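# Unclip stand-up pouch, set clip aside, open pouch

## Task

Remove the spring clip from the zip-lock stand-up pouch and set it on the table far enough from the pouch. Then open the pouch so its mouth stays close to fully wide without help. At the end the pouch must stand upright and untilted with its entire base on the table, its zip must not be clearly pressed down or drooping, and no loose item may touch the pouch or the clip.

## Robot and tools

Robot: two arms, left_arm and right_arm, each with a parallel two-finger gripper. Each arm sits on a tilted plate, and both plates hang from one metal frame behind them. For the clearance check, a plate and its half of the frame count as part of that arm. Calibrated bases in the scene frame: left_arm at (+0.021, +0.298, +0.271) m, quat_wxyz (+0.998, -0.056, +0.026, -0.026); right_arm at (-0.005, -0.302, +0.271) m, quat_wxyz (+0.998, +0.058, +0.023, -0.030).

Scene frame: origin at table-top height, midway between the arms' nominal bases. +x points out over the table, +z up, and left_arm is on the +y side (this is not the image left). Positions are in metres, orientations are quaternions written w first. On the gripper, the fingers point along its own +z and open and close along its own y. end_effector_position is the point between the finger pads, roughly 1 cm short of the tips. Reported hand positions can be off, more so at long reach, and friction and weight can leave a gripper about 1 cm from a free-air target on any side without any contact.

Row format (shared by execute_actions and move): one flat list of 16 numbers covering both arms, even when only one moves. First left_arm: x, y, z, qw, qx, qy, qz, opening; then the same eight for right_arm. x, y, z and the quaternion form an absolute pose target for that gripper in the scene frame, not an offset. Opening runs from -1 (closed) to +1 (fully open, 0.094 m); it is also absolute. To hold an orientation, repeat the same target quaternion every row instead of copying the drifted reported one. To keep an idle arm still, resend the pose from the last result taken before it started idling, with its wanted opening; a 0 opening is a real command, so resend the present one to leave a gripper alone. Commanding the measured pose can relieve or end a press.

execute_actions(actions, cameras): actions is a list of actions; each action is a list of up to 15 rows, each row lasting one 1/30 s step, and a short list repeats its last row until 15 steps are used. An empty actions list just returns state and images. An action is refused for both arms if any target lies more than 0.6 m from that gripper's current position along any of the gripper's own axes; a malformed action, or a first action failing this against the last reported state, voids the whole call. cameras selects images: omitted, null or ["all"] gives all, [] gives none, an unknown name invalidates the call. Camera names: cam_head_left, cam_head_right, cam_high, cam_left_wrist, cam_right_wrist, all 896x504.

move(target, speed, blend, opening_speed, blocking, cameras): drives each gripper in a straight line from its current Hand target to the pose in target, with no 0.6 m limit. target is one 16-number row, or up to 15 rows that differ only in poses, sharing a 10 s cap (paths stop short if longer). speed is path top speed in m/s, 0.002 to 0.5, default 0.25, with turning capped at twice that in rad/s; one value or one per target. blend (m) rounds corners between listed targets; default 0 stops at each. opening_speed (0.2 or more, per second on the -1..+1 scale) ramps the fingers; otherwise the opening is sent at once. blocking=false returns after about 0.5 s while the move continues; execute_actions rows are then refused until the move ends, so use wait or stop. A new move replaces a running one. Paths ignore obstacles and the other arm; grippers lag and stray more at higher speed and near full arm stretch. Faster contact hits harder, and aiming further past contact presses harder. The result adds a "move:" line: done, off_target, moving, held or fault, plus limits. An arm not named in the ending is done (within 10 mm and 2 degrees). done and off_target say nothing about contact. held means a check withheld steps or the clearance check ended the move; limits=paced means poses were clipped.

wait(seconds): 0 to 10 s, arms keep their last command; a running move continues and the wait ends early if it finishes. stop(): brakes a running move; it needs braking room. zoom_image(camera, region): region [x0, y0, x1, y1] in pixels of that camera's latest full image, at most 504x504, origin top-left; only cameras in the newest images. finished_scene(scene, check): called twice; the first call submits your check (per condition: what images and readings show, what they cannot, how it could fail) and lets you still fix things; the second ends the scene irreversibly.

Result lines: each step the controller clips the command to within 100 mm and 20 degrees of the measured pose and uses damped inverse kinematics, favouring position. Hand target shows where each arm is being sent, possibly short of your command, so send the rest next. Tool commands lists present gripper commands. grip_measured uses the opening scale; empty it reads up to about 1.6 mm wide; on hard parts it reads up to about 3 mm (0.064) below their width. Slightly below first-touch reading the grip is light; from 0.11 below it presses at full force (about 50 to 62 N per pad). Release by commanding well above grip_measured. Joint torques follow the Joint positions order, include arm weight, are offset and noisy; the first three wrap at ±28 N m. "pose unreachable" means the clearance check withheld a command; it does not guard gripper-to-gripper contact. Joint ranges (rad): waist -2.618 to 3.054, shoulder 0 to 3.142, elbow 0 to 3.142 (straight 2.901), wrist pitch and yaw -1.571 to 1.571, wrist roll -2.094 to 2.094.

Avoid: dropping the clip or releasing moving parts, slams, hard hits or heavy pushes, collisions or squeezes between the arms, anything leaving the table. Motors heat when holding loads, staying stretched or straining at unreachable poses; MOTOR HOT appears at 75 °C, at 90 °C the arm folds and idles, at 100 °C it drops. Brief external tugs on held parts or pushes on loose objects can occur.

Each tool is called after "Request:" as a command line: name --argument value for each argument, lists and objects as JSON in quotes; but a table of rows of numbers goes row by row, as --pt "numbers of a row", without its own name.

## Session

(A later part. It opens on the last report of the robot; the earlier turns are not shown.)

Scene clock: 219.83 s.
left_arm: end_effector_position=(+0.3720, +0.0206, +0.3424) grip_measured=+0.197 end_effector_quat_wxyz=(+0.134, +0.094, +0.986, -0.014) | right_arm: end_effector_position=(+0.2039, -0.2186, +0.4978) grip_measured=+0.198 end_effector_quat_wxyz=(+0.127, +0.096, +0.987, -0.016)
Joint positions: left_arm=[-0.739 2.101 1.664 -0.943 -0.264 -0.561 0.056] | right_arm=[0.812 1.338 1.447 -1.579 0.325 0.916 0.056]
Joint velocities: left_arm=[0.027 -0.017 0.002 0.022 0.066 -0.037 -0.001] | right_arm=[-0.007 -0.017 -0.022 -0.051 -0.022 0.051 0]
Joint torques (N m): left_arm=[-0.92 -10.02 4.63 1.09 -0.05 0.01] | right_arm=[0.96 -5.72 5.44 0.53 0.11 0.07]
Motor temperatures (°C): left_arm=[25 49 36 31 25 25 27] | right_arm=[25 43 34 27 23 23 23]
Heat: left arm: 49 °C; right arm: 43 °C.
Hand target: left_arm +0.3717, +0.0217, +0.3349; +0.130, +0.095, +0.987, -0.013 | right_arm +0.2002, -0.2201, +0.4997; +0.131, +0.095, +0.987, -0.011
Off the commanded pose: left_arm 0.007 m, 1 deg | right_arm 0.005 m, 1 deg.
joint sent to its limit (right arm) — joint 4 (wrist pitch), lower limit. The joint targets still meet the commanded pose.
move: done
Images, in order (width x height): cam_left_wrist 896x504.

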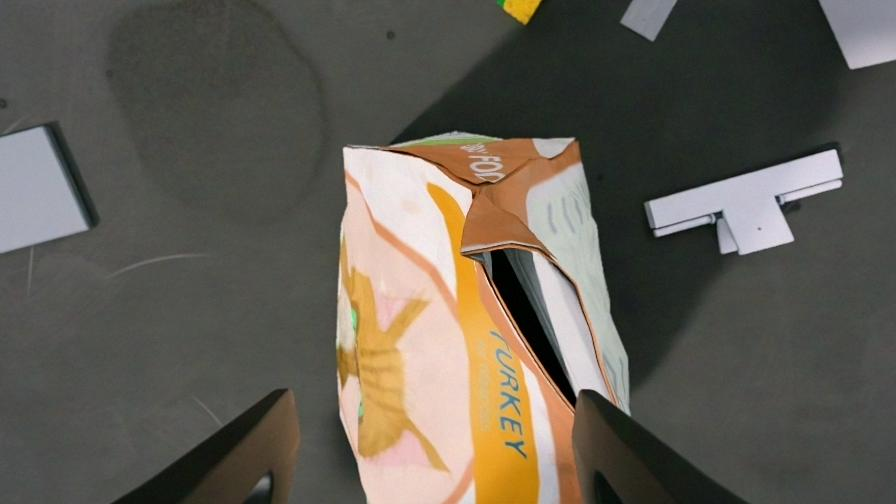

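Request:
move --pt "0.377 0.0245 0.312 0.1299 0.0951 0.9868 -0.0125 0.2 0.2 -0.22 0.5 0.1299 0.0951 0.9868 -0.0125 0.2" --pt "0.380 0.0245 0.295 0.1299 0.0951 0.9868 -0.0125 0.2 0.2 -0.22 0.5 0.1299 0.0951 0.9868 -0.0125 0.2" --speed 0.035 --cameras '["cam_left_wrist"]'

Request:
zoom_image --camera "cam_left_wrist" --region '[440, 270, 690, 504]'

Scene clock: 221.87 s.
left_arm: end_effector_position=(+0.3808, +0.0228, +0.3046) grip_measured=+0.197 end_effector_quat_wxyz=(+0.136, +0.093, +0.986, -0.016) | right_arm: end_effector_position=(+0.2039, -0.2186, +0.4978) grip_measured=+0.198 end_effector_quat_wxyz=(+0.127, +0.096, +0.987, -0.016)
Joint positions: left_arm=[-0.71 2.145 1.582 -0.804 -0.259 -0.531 0.056] | right_arm=[0.812 1.338 1.447 -1.579 0.325 0.916 0.056]
Joint velocities: left_arm=[0.012 -0.027 0.007 0.037 0.051 0.051 0.001] | right_arm=[0.007 -0.012 -0.007 0.066 -0.022 0.037 -0.001]
Joint torques (N m): left_arm=[-0.9 -9.95 4.38 1.08 -0.06 0.06] | right_arm=[0.98 -5.7 5.44 0.52 0.12 0.06]
Motor temperatures (°C): left_arm=[25 49 36 31 25 25 27] | right_arm=[25 43 34 27 23 23 23]
Heat: left arm: 49 °C; right arm: 43 °C.
Hand target: left_arm +0.3795, +0.0249, +0.2952; +0.130, +0.095, +0.987, -0.013 | right_arm +0.2002, -0.2201, +0.4997; +0.131, +0.095, +0.987, -0.011
Off the commanded pose: left_arm 0.010 m, 1 deg | right_arm 0.005 m, 1 deg.
joint sent to its limit (right arm) — joint 4 (wrist pitch), lower limit. The joint targets still meet the commanded pose.
move: done
Images, in order (width x height): cam_left_wrist 896x504.

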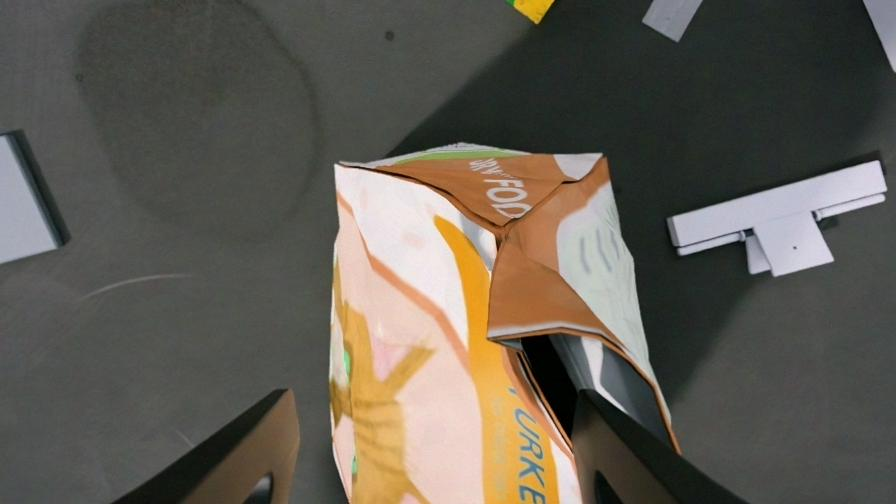

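Scaled by 2.016 from the camera's 896x504 image, which has a finer 1280x720 frame.

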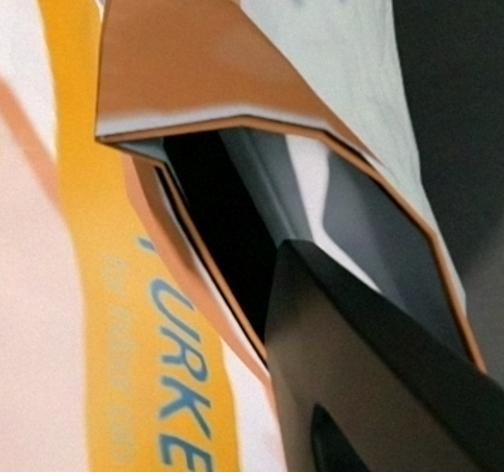

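Request:
move --pt "0.376 0.022 0.284 0.1299 0.0951 0.9868 -0.0125 0.2 0.2 -0.22 0.5 0.1299 0.0951 0.9868 -0.0125 0.2" --pt "0.370 0.020 0.276 0.1299 0.0951 0.9868 -0.0125 0.2 0.2 -0.22 0.5 0.1299 0.0951 0.9868 -0.0125 0.2" --speed 0.03 --cameras '["cam_left_wrist"]'

Request:
zoom_image --camera "cam_left_wrist" --region '[440, 270, 690, 504]'

Scene clock: 223.37 s.
left_arm: end_effector_position=(+0.3769, +0.0234, +0.2864) grip_measured=+0.197 end_effector_quat_wxyz=(+0.136, +0.090, +0.986, -0.017) | right_arm: end_effector_position=(+0.2039, -0.2186, +0.4978) grip_measured=+0.198 end_effector_quat_wxyz=(+0.127, +0.096, +0.987, -0.016)
Joint positions: left_arm=[-0.71 2.154 1.519 -0.731 -0.259 -0.539 0.056] | right_arm=[0.812 1.338 1.447 -1.579 0.325 0.916 0.056]
Joint velocities: left_arm=[-0.002 0.017 0.007 -0.022 -0.007 0.051 0] | right_arm=[0.007 0.002 -0.002 0.095 -0.051 0.007 0]
Joint torques (N m): left_arm=[-2.41 -9.62 4.23 1.06 -0.09 -0.04] | right_arm=[0.98 -5.74 5.44 0.53 0.11 0.07]
Motor temperatures (°C): left_arm=[25 48 36 31 25 25 27] | right_arm=[25 43 34 27 23 23 23]
Heat: left arm: 48 °C; right arm: 43 °C.
Hand target: left_arm +0.3696, +0.0206, +0.2763; +0.130, +0.095, +0.987, -0.012 | right_arm +0.2002, -0.2201, +0.4997; +0.131, +0.095, +0.987, -0.011
Off the commanded pose: left_arm 0.013 m, 1 deg | right_arm 0.005 m, 1 deg.
joint sent to its limit (right arm) — joint 4 (wrist pitch), lower limit. The joint targets still meet the commanded pose.
move: off_target (left_arm)
Images, in order (width x height): cam_left_wrist 896x504.

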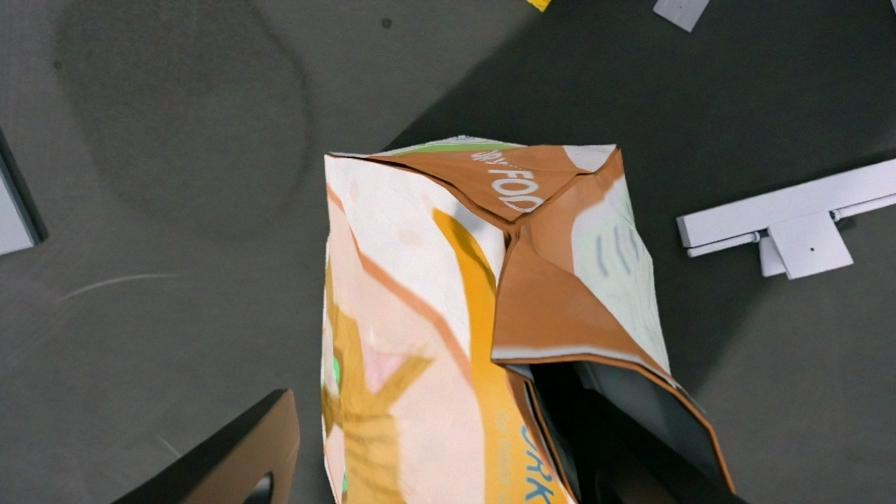

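Scaled by 2.016 from the camera's 896x504 image, which has a finer 1280x720 frame.

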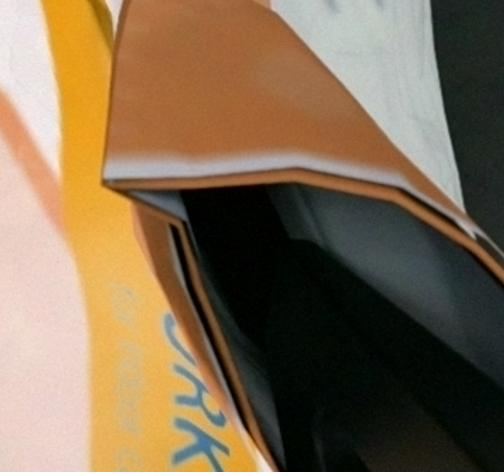

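Request:
move --target '[0.373,0.021,0.278,0.1299,0.0951,0.9868,-0.0125,-1,0.2,-0.22,0.5,0.1299,0.0951,0.9868,-0.0125,0.2]' --opening_speed 0.3 --cameras '["cam_left_wrist","cam_right_wrist"]'

Scene clock: 227.93 s.
left_arm: end_effector_position=(+0.3768, +0.0215, +0.2848) grip_measured=-0.990 end_effector_quat_wxyz=(+0.135, +0.090, +0.987, -0.020) | right_arm: end_effector_position=(+0.2039, -0.2186, +0.4978) grip_measured=+0.198 end_effector_quat_wxyz=(+0.127, +0.096, +0.987, -0.016)
Joint positions: left_arm=[-0.71 2.158 1.519 -0.724 -0.251 -0.539 0] | right_arm=[0.812 1.338 1.447 -1.579 0.325 0.916 0.056]
Joint velocities: left_arm=[-0.017 -0.007 -0.002 -0.037 -0.051 0.007 0] | right_arm=[-0.002 0.007 0.002 -0.022 0.037 -0.037 0.001]
Joint torques (N m): left_arm=[-1.87 -9.76 5.34 0.91 -0.14 0] | right_arm=[1.02 -5.7 5.46 0.53 0.11 0.07]
Motor temperatures (°C): left_arm=[25 48 36 31 25 25 27] | right_arm=[25 43 33 26 23 23 23]
Heat: left arm: 48 °C; right arm: 43 °C.
Hand target: left_arm +0.3729, +0.0212, +0.2781; +0.130, +0.095, +0.987, -0.013 | right_arm +0.2002, -0.2201, +0.4997; +0.131, +0.095, +0.987, -0.011
Off the commanded pose: left_arm 0.008 m, 1 deg | right_arm 0.005 m, 1 deg.
joint sent to its limit (right arm) — joint 4 (wrist pitch), lower limit. The joint targets still meet the commanded pose.
move: done
Images, in order (width x height): cam_left_wrist 896x504, cam_right_wrist 896x504.

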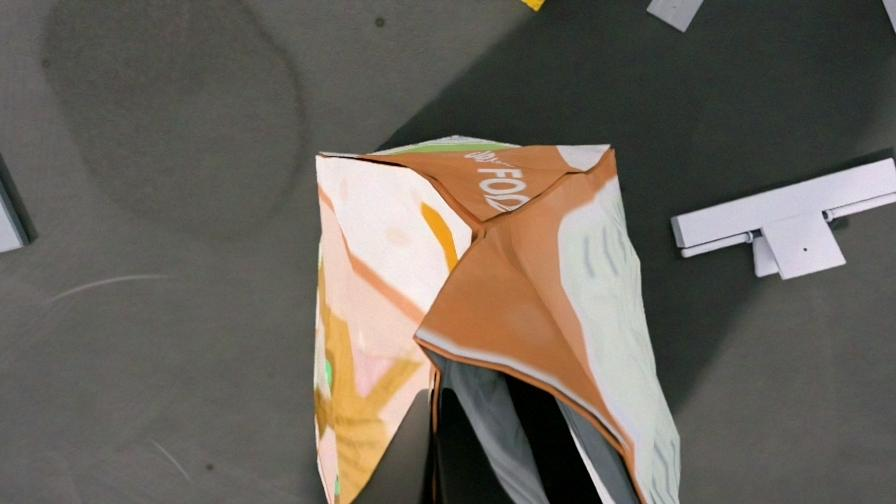

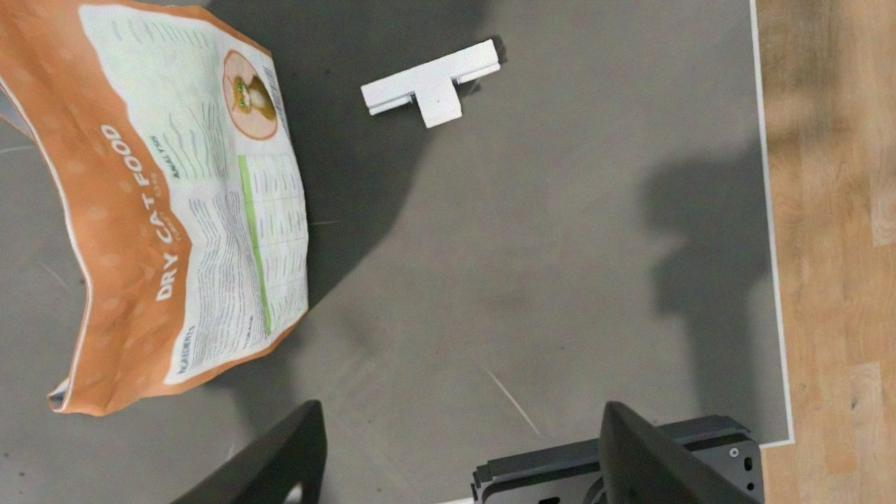

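Request:
move --pt "0.370 0.035 0.292 0.1299 0.0951 0.9868 -0.0125 -1 0.2 -0.22 0.5 0.1299 0.0951 0.9868 -0.0125 0.2" --pt "0.365 0.055 0.294 0.1299 0.0951 0.9868 -0.0125 -1 0.2 -0.22 0.5 0.1299 0.0951 0.9868 -0.0125 0.2" --speed 0.035 --cameras '["cam_left_wrist","cam_right_wrist"]'

Scene clock: 229.80 s.
left_arm: end_effector_position=(+0.3691, +0.0440, +0.2830) grip_measured=-0.990 end_effector_quat_wxyz=(+0.130, +0.096, +0.987, -0.019) | right_arm: end_effector_position=(+0.2039, -0.2186, +0.4978) grip_measured=+0.198 end_effector_quat_wxyz=(+0.127, +0.096, +0.987, -0.016)
Joint positions: left_arm=[-0.68 2.089 1.412 -0.687 -0.24 -0.499 0] | right_arm=[0.812 1.338 1.447 -1.579 0.325 0.916 0.056]
Joint velocities: left_arm=[-0.007 0.007 0.002 -0.007 0.037 0.022 0] | right_arm=[-0.002 -0.007 -0.007 -0.066 -0.051 0.051 0]
Joint torques (N m): left_arm=[-0.81 -14.19 4.04 0.57 -0.17 -0.01] | right_arm=[0.98 -5.72 5.44 0.53 0.11 0.06]
Motor temperatures (°C): left_arm=[25 48 36 30 25 25 27] | right_arm=[25 43 33 26 23 23 23]
Heat: left arm: 48 °C; right arm: 43 °C.
Hand target: left_arm +0.3655, +0.0547, +0.2936; +0.130, +0.095, +0.987, -0.013 | right_arm +0.2002, -0.2201, +0.4997; +0.131, +0.095, +0.987, -0.011
Off the commanded pose: left_arm 0.016 m, 1 deg | right_arm 0.005 m, 1 deg.
joint sent to its limit (right arm) — joint 4 (wrist pitch), lower limit. The joint targets still meet the commanded pose.
move: off_target (left_arm)
Images, in order (width x height): cam_left_wrist 896x504, cam_right_wrist 896x504.

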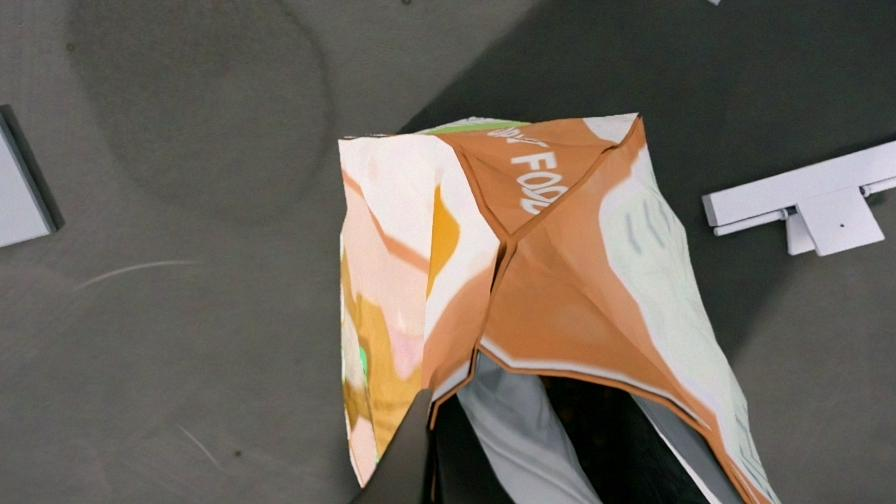

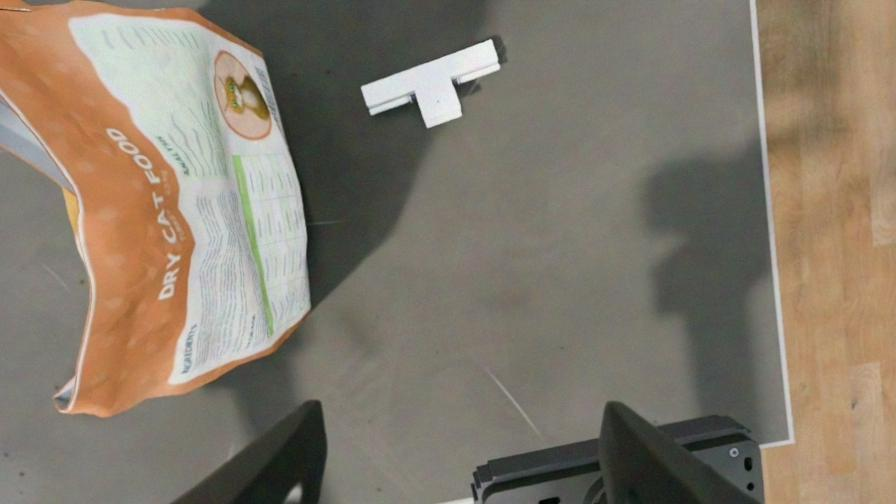

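Working well; widening.

Request:
move --pt "0.358 0.075 0.296 0.1299 0.0951 0.9868 -0.0125 -1 0.2 -0.22 0.5 0.1299 0.0951 0.9868 -0.0125 0.2" --speed 0.035 --cameras '["cam_left_wrist","cam_right_wrist"]'

Scene clock: 231.30 s.
left_arm: end_effector_position=(+0.3603, +0.0671, +0.2848) grip_measured=-0.990 end_effector_quat_wxyz=(+0.126, +0.096, +0.987, -0.014) | right_arm: end_effector_position=(+0.2039, -0.2186, +0.4978) grip_measured=+0.198 end_effector_quat_wxyz=(+0.127, +0.096, +0.987, -0.016)
Joint positions: left_arm=[-0.652 2.018 1.321 -0.675 -0.238 -0.472 0] | right_arm=[0.812 1.338 1.447 -1.579 0.325 0.916 0.056]
Joint velocities: left_arm=[0.002 -0.002 -0.012 0.037 0.066 0.022 0] | right_arm=[-0.002 0.002 0.002 -0.081 0.007 0.022 -0.001]
Joint torques (N m): left_arm=[-0.87 -13.5 4.16 0.69 -0.12 0.04] | right_arm=[0.98 -5.71 5.42 0.53 0.11 0.07]
Motor temperatures (°C): left_arm=[25 49 36 30 25 25 27] | right_arm=[25 42 33 26 23 23 23]
Heat: left arm: 49 °C; right arm: 42 °C.
Hand target: left_arm +0.3584, +0.0747, +0.2956; +0.130, +0.095, +0.987, -0.013 | right_arm +0.2002, -0.2201, +0.4997; +0.131, +0.095, +0.987, -0.011
Off the commanded pose: left_arm 0.014 m, 1 deg | right_arm 0.005 m, 1 deg.
joint sent to its limit (right arm) — joint 4 (wrist pitch), lower limit. The joint targets still meet the commanded pose.
move: off_target (left_arm)
Images, in order (width x height): cam_left_wrist 896x504, cam_right_wrist 896x504.

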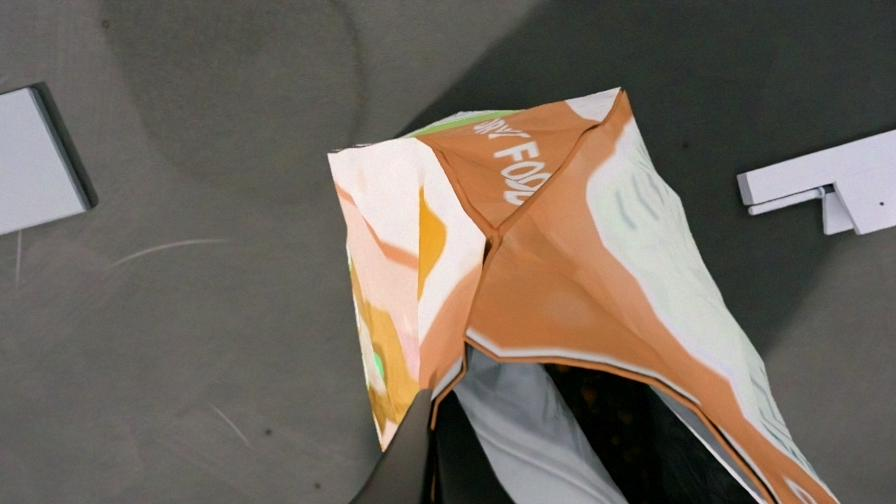

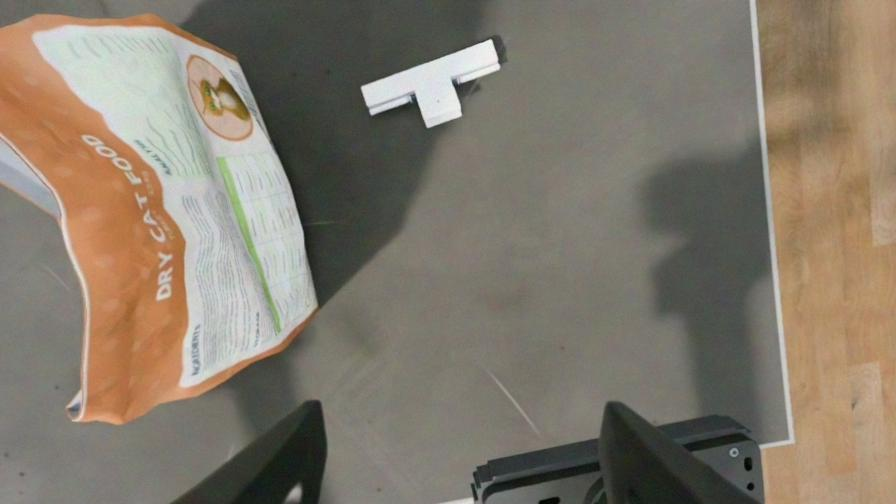

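Request:
move --target '[0.3603,0.068,0.293,0.1299,0.0951,0.9868,-0.0125,0.2,0.2,-0.22,0.5,0.1299,0.0951,0.9868,-0.0125,0.2]' --opening_speed 0.4 --cameras '["cam_left_wrist"]'

Request:
move --pt "0.3603 0.068 0.42 0.1299 0.0951 0.9868 -0.0125 0.2 0.2 -0.22 0.5 0.1299 0.0951 0.9868 -0.0125 0.2" --pt "0.32 0.02 0.45 0.1299 0.0951 0.9868 -0.0125 0.2 0.2 -0.22 0.5 0.1299 0.0951 0.9868 -0.0125 0.2" --speed 0.1 --cameras '["cam_left_wrist","cam_right_wrist"]'

Scene clock: 235.00 s.
left_arm: end_effector_position=(+0.3591, +0.0681, +0.2849) grip_measured=+0.197 end_effector_quat_wxyz=(+0.123, +0.097, +0.988, -0.012) | right_arm: end_effector_position=(+0.2039, -0.2186, +0.4978) grip_measured=+0.198 end_effector_quat_wxyz=(+0.127, +0.096, +0.987, -0.016)
Joint positions: left_arm=[-0.652 2.017 1.321 -0.682 -0.238 -0.471 0.056] | right_arm=[0.812 1.338 1.447 -1.579 0.325 0.916 0.056]
Joint velocities: left_arm=[0.022 -0.022 0.002 -0.022 -0.007 -0.051 0] | right_arm=[0.002 -0.002 0.007 -0.051 0.007 -0.022 0.001]
Joint torques (N m): left_arm=[-1.54 -11.08 6.01 0.73 -0.15 -0.06] | right_arm=[0.99 -5.71 5.45 0.53 0.11 0.05]
Motor temperatures (°C): left_arm=[25 49 36 30 25 25 27] | right_arm=[25 42 33 26 23 23 23]
Heat: left arm: 49 °C; right arm: 42 °C.
Hand target: left_arm +0.3604, +0.0679, +0.2930; +0.130, +0.095, +0.987, -0.013 | right_arm +0.2002, -0.2201, +0.4997; +0.131, +0.095, +0.987, -0.011
Off the commanded pose: left_arm 0.008 m, 1 deg | right_arm 0.005 m, 1 deg.
joint sent to its limit (right arm) — joint 4 (wrist pitch), lower limit. The joint targets still meet the commanded pose.
move: done
Images, in order (width x height): cam_left_wrist 896x504.

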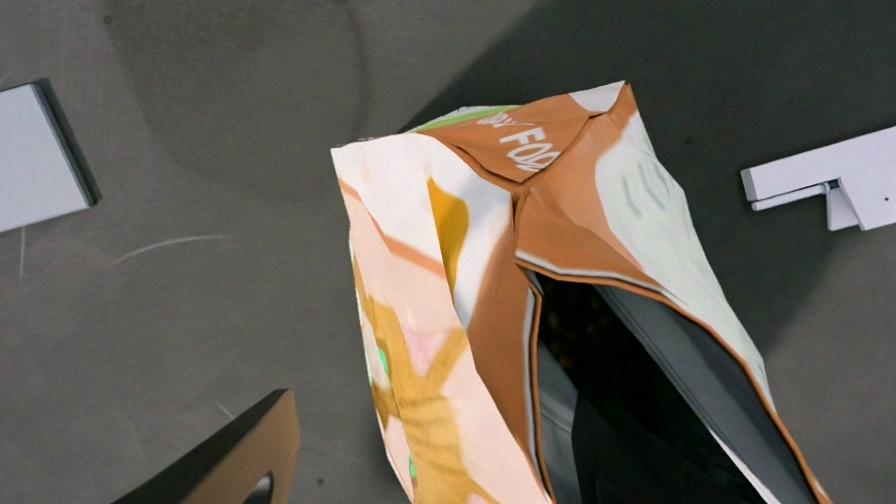

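Scene clock: 237.73 s.
left_arm: end_effector_position=(+0.3168, +0.0208, +0.4439) grip_measured=+0.197 end_effector_quat_wxyz=(+0.121, +0.098, +0.988, -0.014) | right_arm: end_effector_position=(+0.2039, -0.2186, +0.4978) grip_measured=+0.198 end_effector_quat_wxyz=(+0.127, +0.096, +0.987, -0.016)
Joint positions: left_arm=[-0.865 1.986 1.893 -1.34 -0.268 -0.686 0.056] | right_arm=[0.812 1.338 1.447 -1.579 0.325 0.916 0.056]
Joint velocities: left_arm=[-0.007 -0.002 -0.012 0.007 0.11 0.007 0] | right_arm=[-0.012 -0.002 -0.007 -0.037 0.007 -0.007 0]
Joint torques (N m): left_arm=[-1.37 -8.49 8.66 0.64 -0.26 -0.04] | right_arm=[1.01 -5.74 5.45 0.52 0.11 0.06]
Motor temperatures (°C): left_arm=[25 49 36 30 25 25 27] | right_arm=[25 42 33 26 23 23 23]
Heat: left arm: 49 °C; right arm: 42 °C.
Hand target: left_arm +0.3209, +0.0189, +0.4498; +0.131, +0.095, +0.987, -0.012 | right_arm +0.2002, -0.2201, +0.4997; +0.131, +0.095, +0.987, -0.011
Off the commanded pose: left_arm 0.007 m, 1 deg | right_arm 0.005 m, 1 deg.
joint sent to its limit (right arm) — joint 4 (wrist pitch), lower limit. The joint targets still meet the commanded pose.
move: done
Images, in order (width x height): cam_left_wrist 896x504, cam_right_wrist 896x504.

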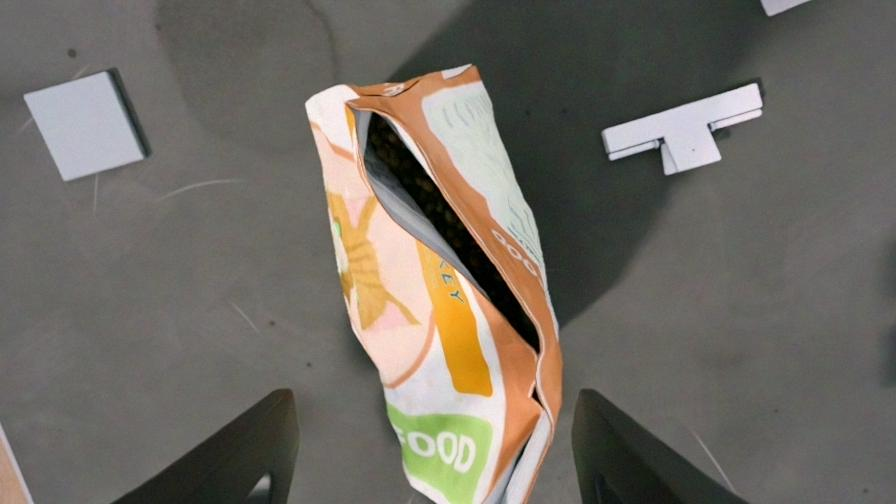

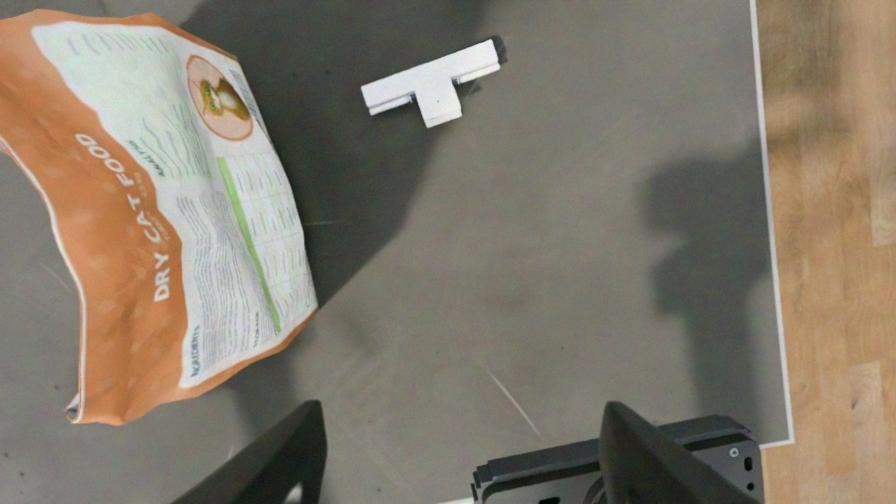

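Request:
move --pt "0.325 0.044 0.38 0.1299 0.0951 0.9868 -0.0125 0.2 0.2 -0.22 0.5 0.1299 0.0951 0.9868 -0.0125 0.2" --pt "0.332 0.042 0.34 0.1299 0.0951 0.9868 -0.0125 0.2 0.2 -0.22 0.5 0.1299 0.0951 0.9868 -0.0125 0.2" --speed 0.08 --cameras '["cam_left_wrist"]'

Scene clock: 240.40 s.
left_arm: end_effector_position=(+0.3315, +0.0411, +0.3472) grip_measured=+0.197 end_effector_quat_wxyz=(+0.133, +0.094, +0.987, -0.016) | right_arm: end_effector_position=(+0.2039, -0.2186, +0.4978) grip_measured=+0.198 end_effector_quat_wxyz=(+0.127, +0.096, +0.987, -0.016)
Joint positions: left_arm=[-0.778 1.937 1.446 -0.898 -0.268 -0.601 0.056] | right_arm=[0.812 1.338 1.447 -1.579 0.325 0.916 0.056]
Joint velocities: left_arm=[0.007 0.007 -0.022 -0.022 -0.081 -0.066 0.001] | right_arm=[0.002 -0.002 0.002 -0.051 -0.095 -0.022 0.001]
Joint torques (N m): left_arm=[-0.75 -8.59 4.42 1.05 -0.07 0.04] | right_arm=[0.98 -5.71 5.45 0.53 0.1 0.05]
Motor temperatures (°C): left_arm=[25 48 36 30 25 25 27] | right_arm=[25 42 33 26 23 23 23]
Heat: left arm: 48 °C; right arm: 42 °C.
Hand target: left_arm +0.3311, +0.0430, +0.3401; +0.129, +0.095, +0.987, -0.013 | right_arm +0.2002, -0.2201, +0.4997; +0.131, +0.095, +0.987, -0.011
Off the commanded pose: left_arm 0.007 m, 1 deg | right_arm 0.005 m, 1 deg.
joint sent to its limit (right arm) — joint 4 (wrist pitch), lower limit. The joint targets still meet the commanded pose.
move: done
Images, in order (width x height): cam_left_wrist 896x504.

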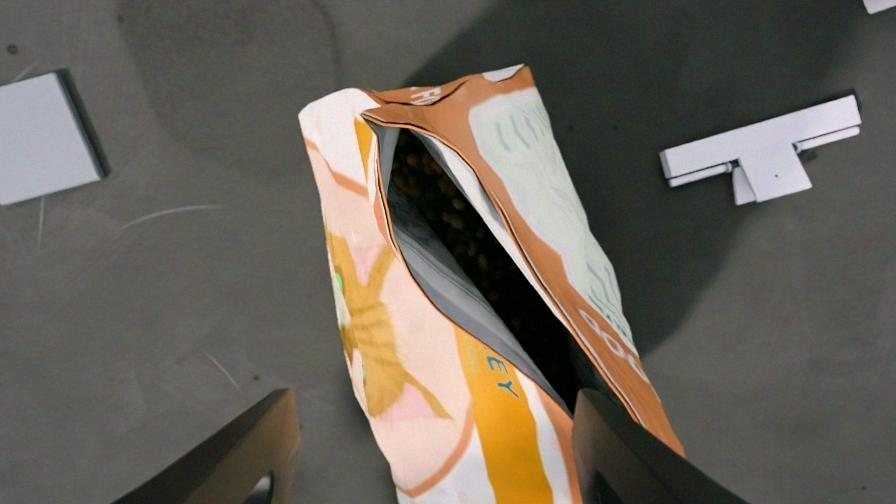

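Request:
move --pt "0.336 0.045 0.31 0.1299 0.0951 0.9868 -0.0125 0.2 0.2 -0.22 0.5 0.1299 0.0951 0.9868 -0.0125 0.2" --pt "0.336 0.045 0.278 0.1299 0.0951 0.9868 -0.0125 0.2 0.2 -0.22 0.5 0.1299 0.0951 0.9868 -0.0125 0.2" --speed 0.035 --cameras '["cam_left_wrist"]'

Request:
zoom_image --camera "cam_left_wrist" --region '[440, 250, 690, 504]'

Scene clock: 243.17 s.
left_arm: end_effector_position=(+0.3369, +0.0430, +0.2863) grip_measured=+0.197 end_effector_quat_wxyz=(+0.135, +0.094, +0.986, -0.015) | right_arm: end_effector_position=(+0.2039, -0.2186, +0.4978) grip_measured=+0.198 end_effector_quat_wxyz=(+0.127, +0.096, +0.987, -0.016)
Joint positions: left_arm=[-0.747 2.013 1.299 -0.664 -0.265 -0.567 0.056] | right_arm=[0.812 1.338 1.447 -1.579 0.325 0.916 0.056]
Joint velocities: left_arm=[-0.012 -0.027 0.002 -0.066 0.007 -0.007 0.001] | right_arm=[-0.002 0.007 0.002 -0.022 0.022 -0.007 0]
Joint torques (N m): left_arm=[-0.7 -8.64 4.16 1.08 -0.07 0.07] | right_arm=[0.98 -5.7 5.49 0.53 0.11 0.07]
Motor temperatures (°C): left_arm=[25 48 36 30 25 25 27] | right_arm=[25 42 33 26 23 23 23]
Heat: left arm: 48 °C; right arm: 42 °C.
Hand target: left_arm +0.3354, +0.0456, +0.2783; +0.130, +0.095, +0.987, -0.013 | right_arm +0.2002, -0.2201, +0.4997; +0.131, +0.095, +0.987, -0.011
Off the commanded pose: left_arm 0.009 m, 1 deg | right_arm 0.005 m, 1 deg.
joint sent to its limit (right arm) — joint 4 (wrist pitch), lower limit. The joint targets still meet the commanded pose.
move: done
Images, in order (width x height): cam_left_wrist 896x504.

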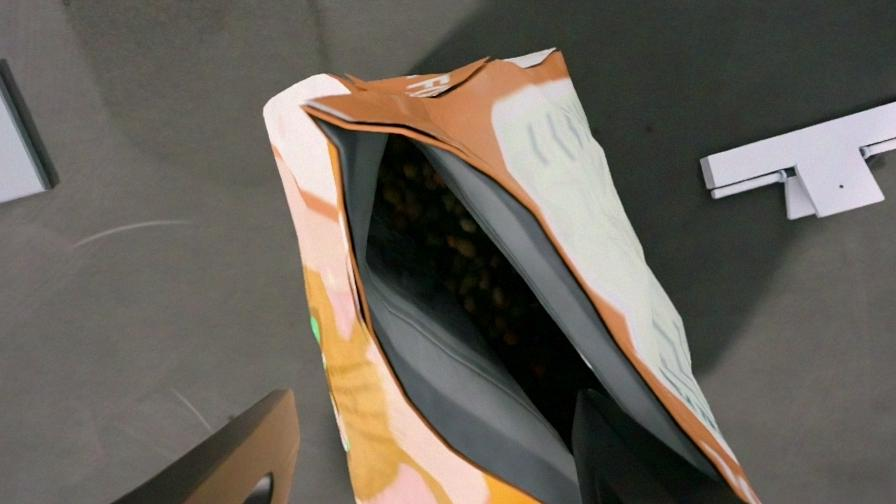

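Scaled by 1.984 from the camera's 896x504 image, which has a finer 1280x720 frame.

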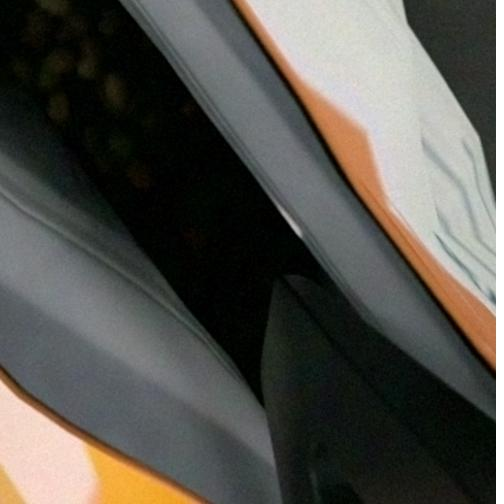

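Request:
move --pt "0.318 0.038 0.280 0.1299 0.0951 0.9868 -0.0125 0.2 0.2 -0.22 0.5 0.1299 0.0951 0.9868 -0.0125 0.2" --pt "0.300 0.032 0.282 0.1299 0.0951 0.9868 -0.0125 0.2 0.2 -0.22 0.5 0.1299 0.0951 0.9868 -0.0125 0.2" --speed 0.03 --cameras '["cam_left_wrist","cam_right_wrist"]'

Scene clock: 245.20 s.
left_arm: end_effector_position=(+0.3013, +0.0316, +0.2748) grip_measured=+0.197 end_effector_quat_wxyz=(+0.119, +0.096, +0.988, -0.010) | right_arm: end_effector_position=(+0.2039, -0.2186, +0.4978) grip_measured=+0.198 end_effector_quat_wxyz=(+0.127, +0.096, +0.987, -0.016)
Joint positions: left_arm=[-0.829 2.013 1.242 -0.662 -0.265 -0.657 0.056] | right_arm=[0.812 1.338 1.447 -1.579 0.325 0.916 0.056]
Joint velocities: left_arm=[-0.007 -0.022 0.002 0.081 0.007 0.007 0] | right_arm=[-0.012 -0.017 0.012 -0.037 -0.022 0.066 -0.001]
Joint torques (N m): left_arm=[-1.87 -11.78 3.95 0.87 -0.24 -0.13] | right_arm=[1.01 -5.71 5.44 0.52 0.11 0.07]
Motor temperatures (°C): left_arm=[25 48 36 30 25 25 27] | right_arm=[25 42 33 26 23 23 23]
Heat: left arm: 48 °C; right arm: 42 °C.
Hand target: left_arm +0.3001, +0.0324, +0.2820; +0.130, +0.095, +0.987, -0.012 | right_arm +0.2002, -0.2201, +0.4997; +0.131, +0.095, +0.987, -0.011
Off the commanded pose: left_arm 0.007 m, 1 deg | right_arm 0.005 m, 1 deg.
joint sent to its limit (right arm) — joint 4 (wrist pitch), lower limit. The joint targets still meet the commanded pose.
move: done
Images, in order (width x height): cam_left_wrist 896x504, cam_right_wrist 896x504.

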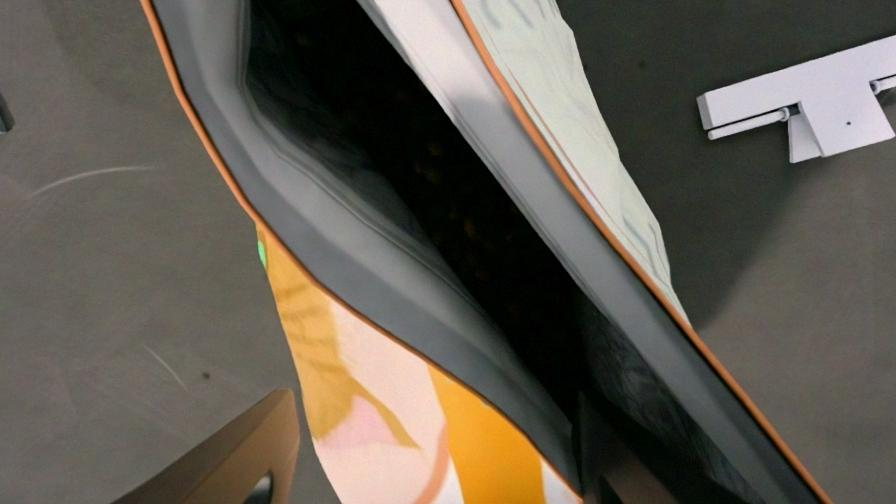

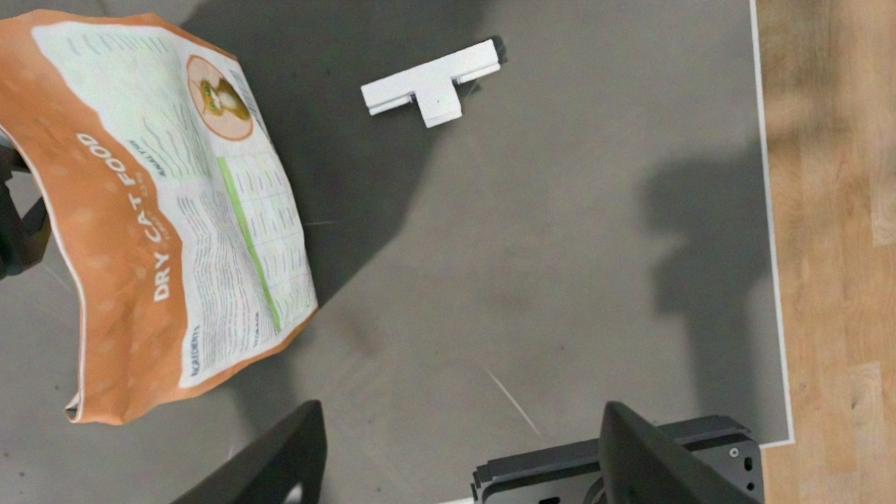

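Request:
move --pt "0.284 0.030 0.288 0.1299 0.0951 0.9868 -0.0125 0.2 0.2 -0.22 0.5 0.1299 0.0951 0.9868 -0.0125 0.2" --speed 0.03 --cameras '["cam_left_wrist"]'

Request:
zoom_image --camera "cam_left_wrist" --region '[440, 250, 690, 504]'

Scene clock: 246.47 s.
left_arm: end_effector_position=(+0.2874, +0.0257, +0.2811) grip_measured=+0.197 end_effector_quat_wxyz=(+0.123, +0.094, +0.988, -0.016) | right_arm: end_effector_position=(+0.2039, -0.2186, +0.4978) grip_measured=+0.198 end_effector_quat_wxyz=(+0.127, +0.096, +0.987, -0.016)
Joint positions: left_arm=[-0.871 1.983 1.218 -0.664 -0.268 -0.699 0.056] | right_arm=[0.812 1.338 1.447 -1.579 0.325 0.916 0.056]
Joint velocities: left_arm=[-0.022 0.017 0.002 0.007 -0.095 -0.051 -0.001] | right_arm=[-0.012 0.007 -0.002 -0.007 -0.007 -0.007 0.001]
Joint torques (N m): left_arm=[-1.81 -11.66 3.99 0.72 -0.26 -0.02] | right_arm=[0.98 -5.72 5.42 0.53 0.11 0.06]
Motor temperatures (°C): left_arm=[25 48 36 30 25 25 27] | right_arm=[25 42 33 26 23 23 23]
Heat: left arm: 48 °C; right arm: 42 °C.
Hand target: left_arm +0.2842, +0.0300, +0.2878; +0.130, +0.095, +0.987, -0.012 | right_arm +0.2002, -0.2201, +0.4997; +0.131, +0.095, +0.987, -0.011
Off the commanded pose: left_arm 0.009 m, 1 deg | right_arm 0.005 m, 1 deg.
joint sent to its limit (right arm) — joint 4 (wrist pitch), lower limit. The joint targets still meet the commanded pose.
move: done
Images, in order (width x height): cam_left_wrist 896x504.

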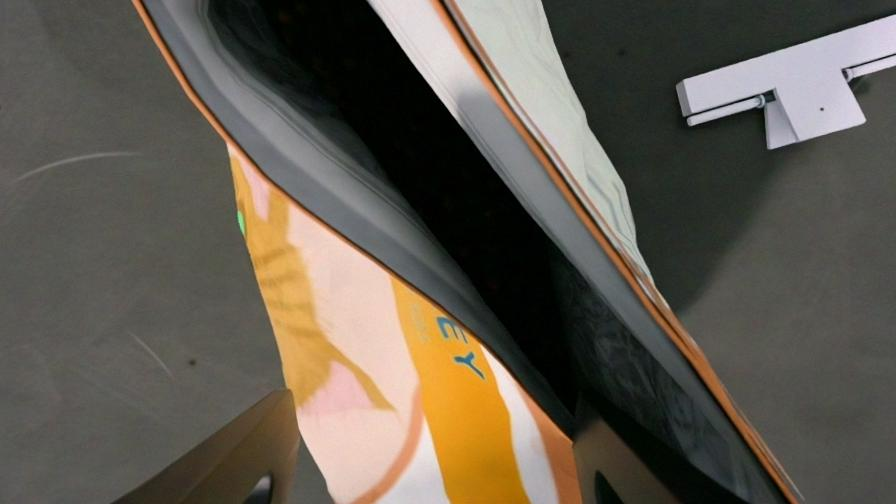

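Scaled by 1.984 from the camera's 896x504 image, which has a finer 1280x720 frame.

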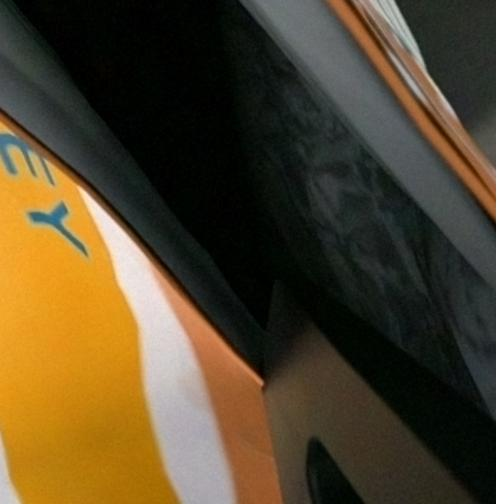

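Request:
move --pt "0.290 0.029 0.272 0.1299 0.0951 0.9868 -0.0125 0.2 0.2 -0.22 0.5 0.1299 0.0951 0.9868 -0.0125 0.2" --speed 0.03 --cameras '[]'

Request:
move --target '[0.290,0.029,0.272,0.1299,0.0951,0.9868,-0.0125,-1,0.2,-0.22,0.5,0.1299,0.0951,0.9868,-0.0125,0.2]' --opening_speed 0.3 --cameras '["cam_left_wrist","cam_right_wrist"]'

Scene clock: 247.93 s.
left_arm: end_effector_position=(+0.2885, +0.0240, +0.2790) grip_measured=+0.197 end_effector_quat_wxyz=(+0.128, +0.095, +0.987, -0.021) | right_arm: end_effector_position=(+0.2039, -0.2186, +0.4978) grip_measured=+0.198 end_effector_quat_wxyz=(+0.127, +0.096, +0.987, -0.016)
Joint positions: left_arm=[-0.871 1.983 1.206 -0.637 -0.269 -0.694 0.056] | right_arm=[0.812 1.338 1.447 -1.579 0.325 0.916 0.056]
Joint velocities: left_arm=[-0.007 0.012 0.007 0.095 -0.051 -0.066 -0.001] | right_arm=[0.002 -0.007 -0.022 0.007 0.037 -0.022 0]
Joint torques (N m): left_arm=[-0.53 -8.21 3.99 1.01 -0.23 0.06] | right_arm=[0.96 -5.7 5.45 0.52 0.11 0.07]
Motor temperatures (°C): left_arm=[25 48 36 30 25 25 27] | right_arm=[25 42 33 26 23 23 23]
Heat: left arm: 48 °C; right arm: 42 °C.
Hand target: left_arm +0.2898, +0.0292, +0.2722; +0.130, +0.095, +0.987, -0.012 | right_arm +0.2002, -0.2201, +0.4997; +0.131, +0.095, +0.987, -0.011
Off the commanded pose: left_arm 0.009 m, 1 deg | right_arm 0.005 m, 1 deg.
joint sent to its limit (right arm) — joint 4 (wrist pitch), lower limit. The joint targets still meet the commanded pose.
move: done
No camera images: "cameras" was empty.

Scene clock: 252.13 s.
left_arm: end_effector_position=(+0.2911, +0.0211, +0.2799) grip_measured=-0.992 end_effector_quat_wxyz=(+0.134, +0.094, +0.986, -0.026) | right_arm: end_effector_position=(+0.2039, -0.2186, +0.4978) grip_measured=+0.198 end_effector_quat_wxyz=(+0.127, +0.096, +0.987, -0.016)
Joint positions: left_arm=[-0.871 1.983 1.206 -0.621 -0.27 -0.693 0] | right_arm=[0.812 1.338 1.447 -1.579 0.325 0.916 0.056]
Joint velocities: left_arm=[0.012 -0.007 -0.007 -0.022 -0.007 0.051 -0.001] | right_arm=[0.012 -0.007 0.012 0.051 -0.037 -0.037 -0.001]
Joint torques (N m): left_arm=[-0.55 -8.24 4 0.91 -0.22 0.05] | right_arm=[0.98 -5.74 5.45 0.53 0.11 0.06]
Motor temperatures (°C): left_arm=[25 47 36 30 25 25 27] | right_arm=[25 42 33 26 23 23 23]
Heat: left arm: 47 °C; right arm: 42 °C.
Hand target: left_arm +0.2898, +0.0290, +0.2722; +0.130, +0.095, +0.987, -0.013 | right_arm +0.2002, -0.2201, +0.4997; +0.131, +0.095, +0.987, -0.011
Off the commanded pose: left_arm 0.011 m, 2 deg | right_arm 0.005 m, 1 deg.
joint sent to its limit (right arm) — joint 4 (wrist pitch), lower limit. The joint targets still meet the commanded pose.
move: off_target (left_arm)
Images, in order (width x height): cam_left_wrist 896x504, cam_right_wrist 896x504.

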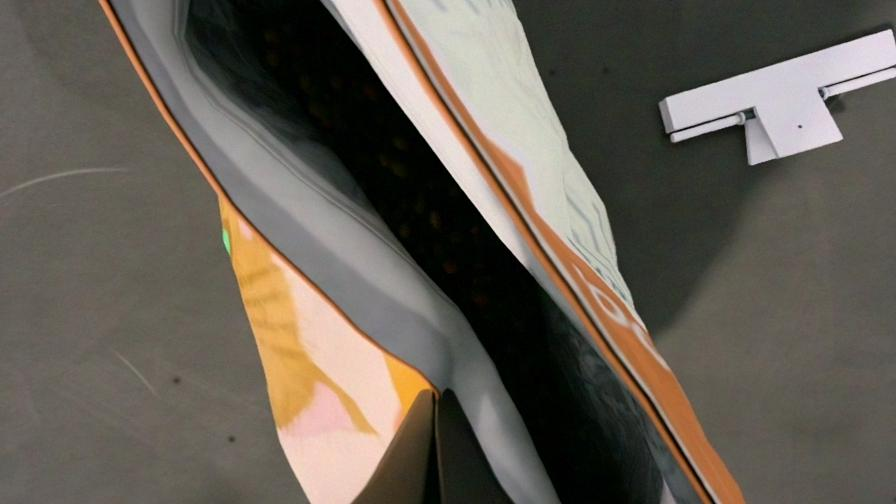

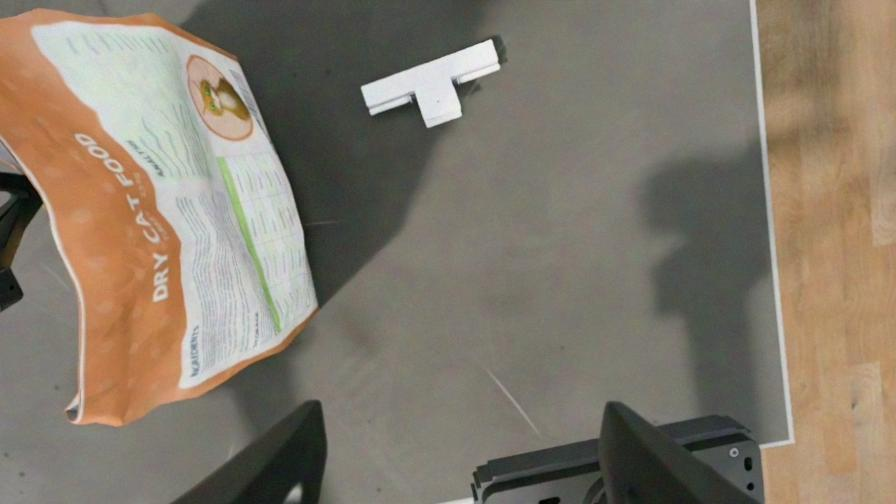

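Pinched. Pull +y.

Request:
move --pt "0.290 0.040 0.287 0.1299 0.0951 0.9868 -0.0125 -1 0.2 -0.22 0.5 0.1299 0.0951 0.9868 -0.0125 0.2" --pt "0.290 0.060 0.290 0.1299 0.0951 0.9868 -0.0125 -1 0.2 -0.22 0.5 0.1299 0.0951 0.9868 -0.0125 0.2" --speed 0.035 --cameras '["cam_left_wrist","cam_right_wrist"]'

Scene clock: 253.97 s.
left_arm: end_effector_position=(+0.2923, +0.0492, +0.2872) grip_measured=-0.992 end_effector_quat_wxyz=(+0.130, +0.095, +0.987, -0.022) | right_arm: end_effector_position=(+0.2039, -0.2186, +0.4978) grip_measured=+0.198 end_effector_quat_wxyz=(+0.127, +0.096, +0.987, -0.016)
Joint positions: left_arm=[-0.821 1.9 1.135 -0.632 -0.263 -0.643 0] | right_arm=[0.812 1.338 1.447 -1.579 0.325 0.916 0.056]
Joint velocities: left_arm=[0.007 0.012 -0.012 0.007 0.125 0.037 0] | right_arm=[-0.012 -0.002 0.007 0.007 -0.037 -0.007 -0.001]
Joint torques (N m): left_arm=[-0.38 -10.61 3.77 0.7 -0.2 0.06] | right_arm=[0.95 -5.71 5.46 0.53 0.1 0.07]
Motor temperatures (°C): left_arm=[25 47 36 30 25 25 27] | right_arm=[25 42 33 26 23 23 23]
Heat: left arm: 47 °C; right arm: 42 °C.
Hand target: left_arm +0.2902, +0.0596, +0.2898; +0.129, +0.095, +0.987, -0.013 | right_arm +0.2002, -0.2201, +0.4997; +0.131, +0.095, +0.987, -0.011
Off the commanded pose: left_arm 0.011 m, 1 deg | right_arm 0.005 m, 1 deg.
joint sent to its limit (right arm) — joint 4 (wrist pitch), lower limit. The joint targets still meet the commanded pose.
move: off_target (left_arm)
Images, in order (width x height): cam_left_wrist 896x504, cam_right_wrist 896x504.

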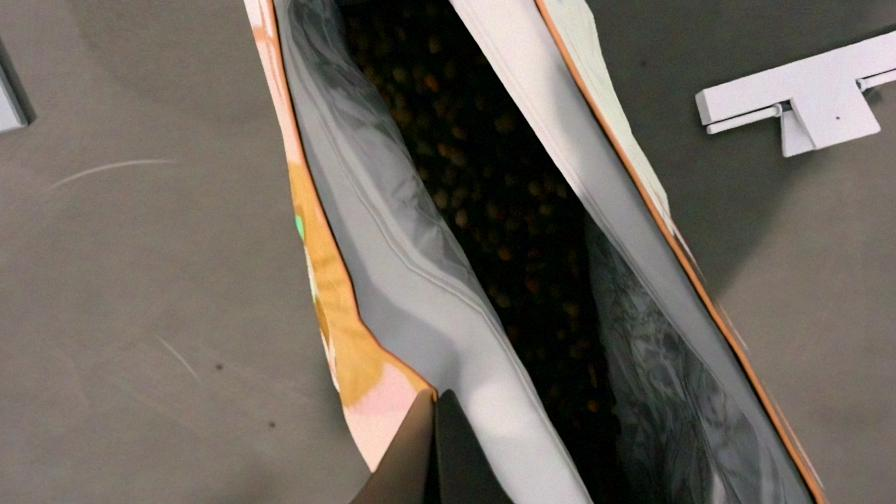

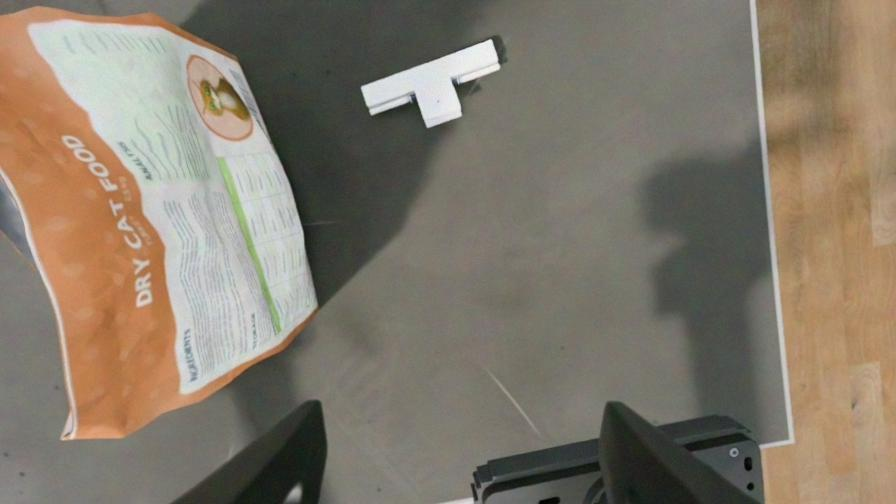

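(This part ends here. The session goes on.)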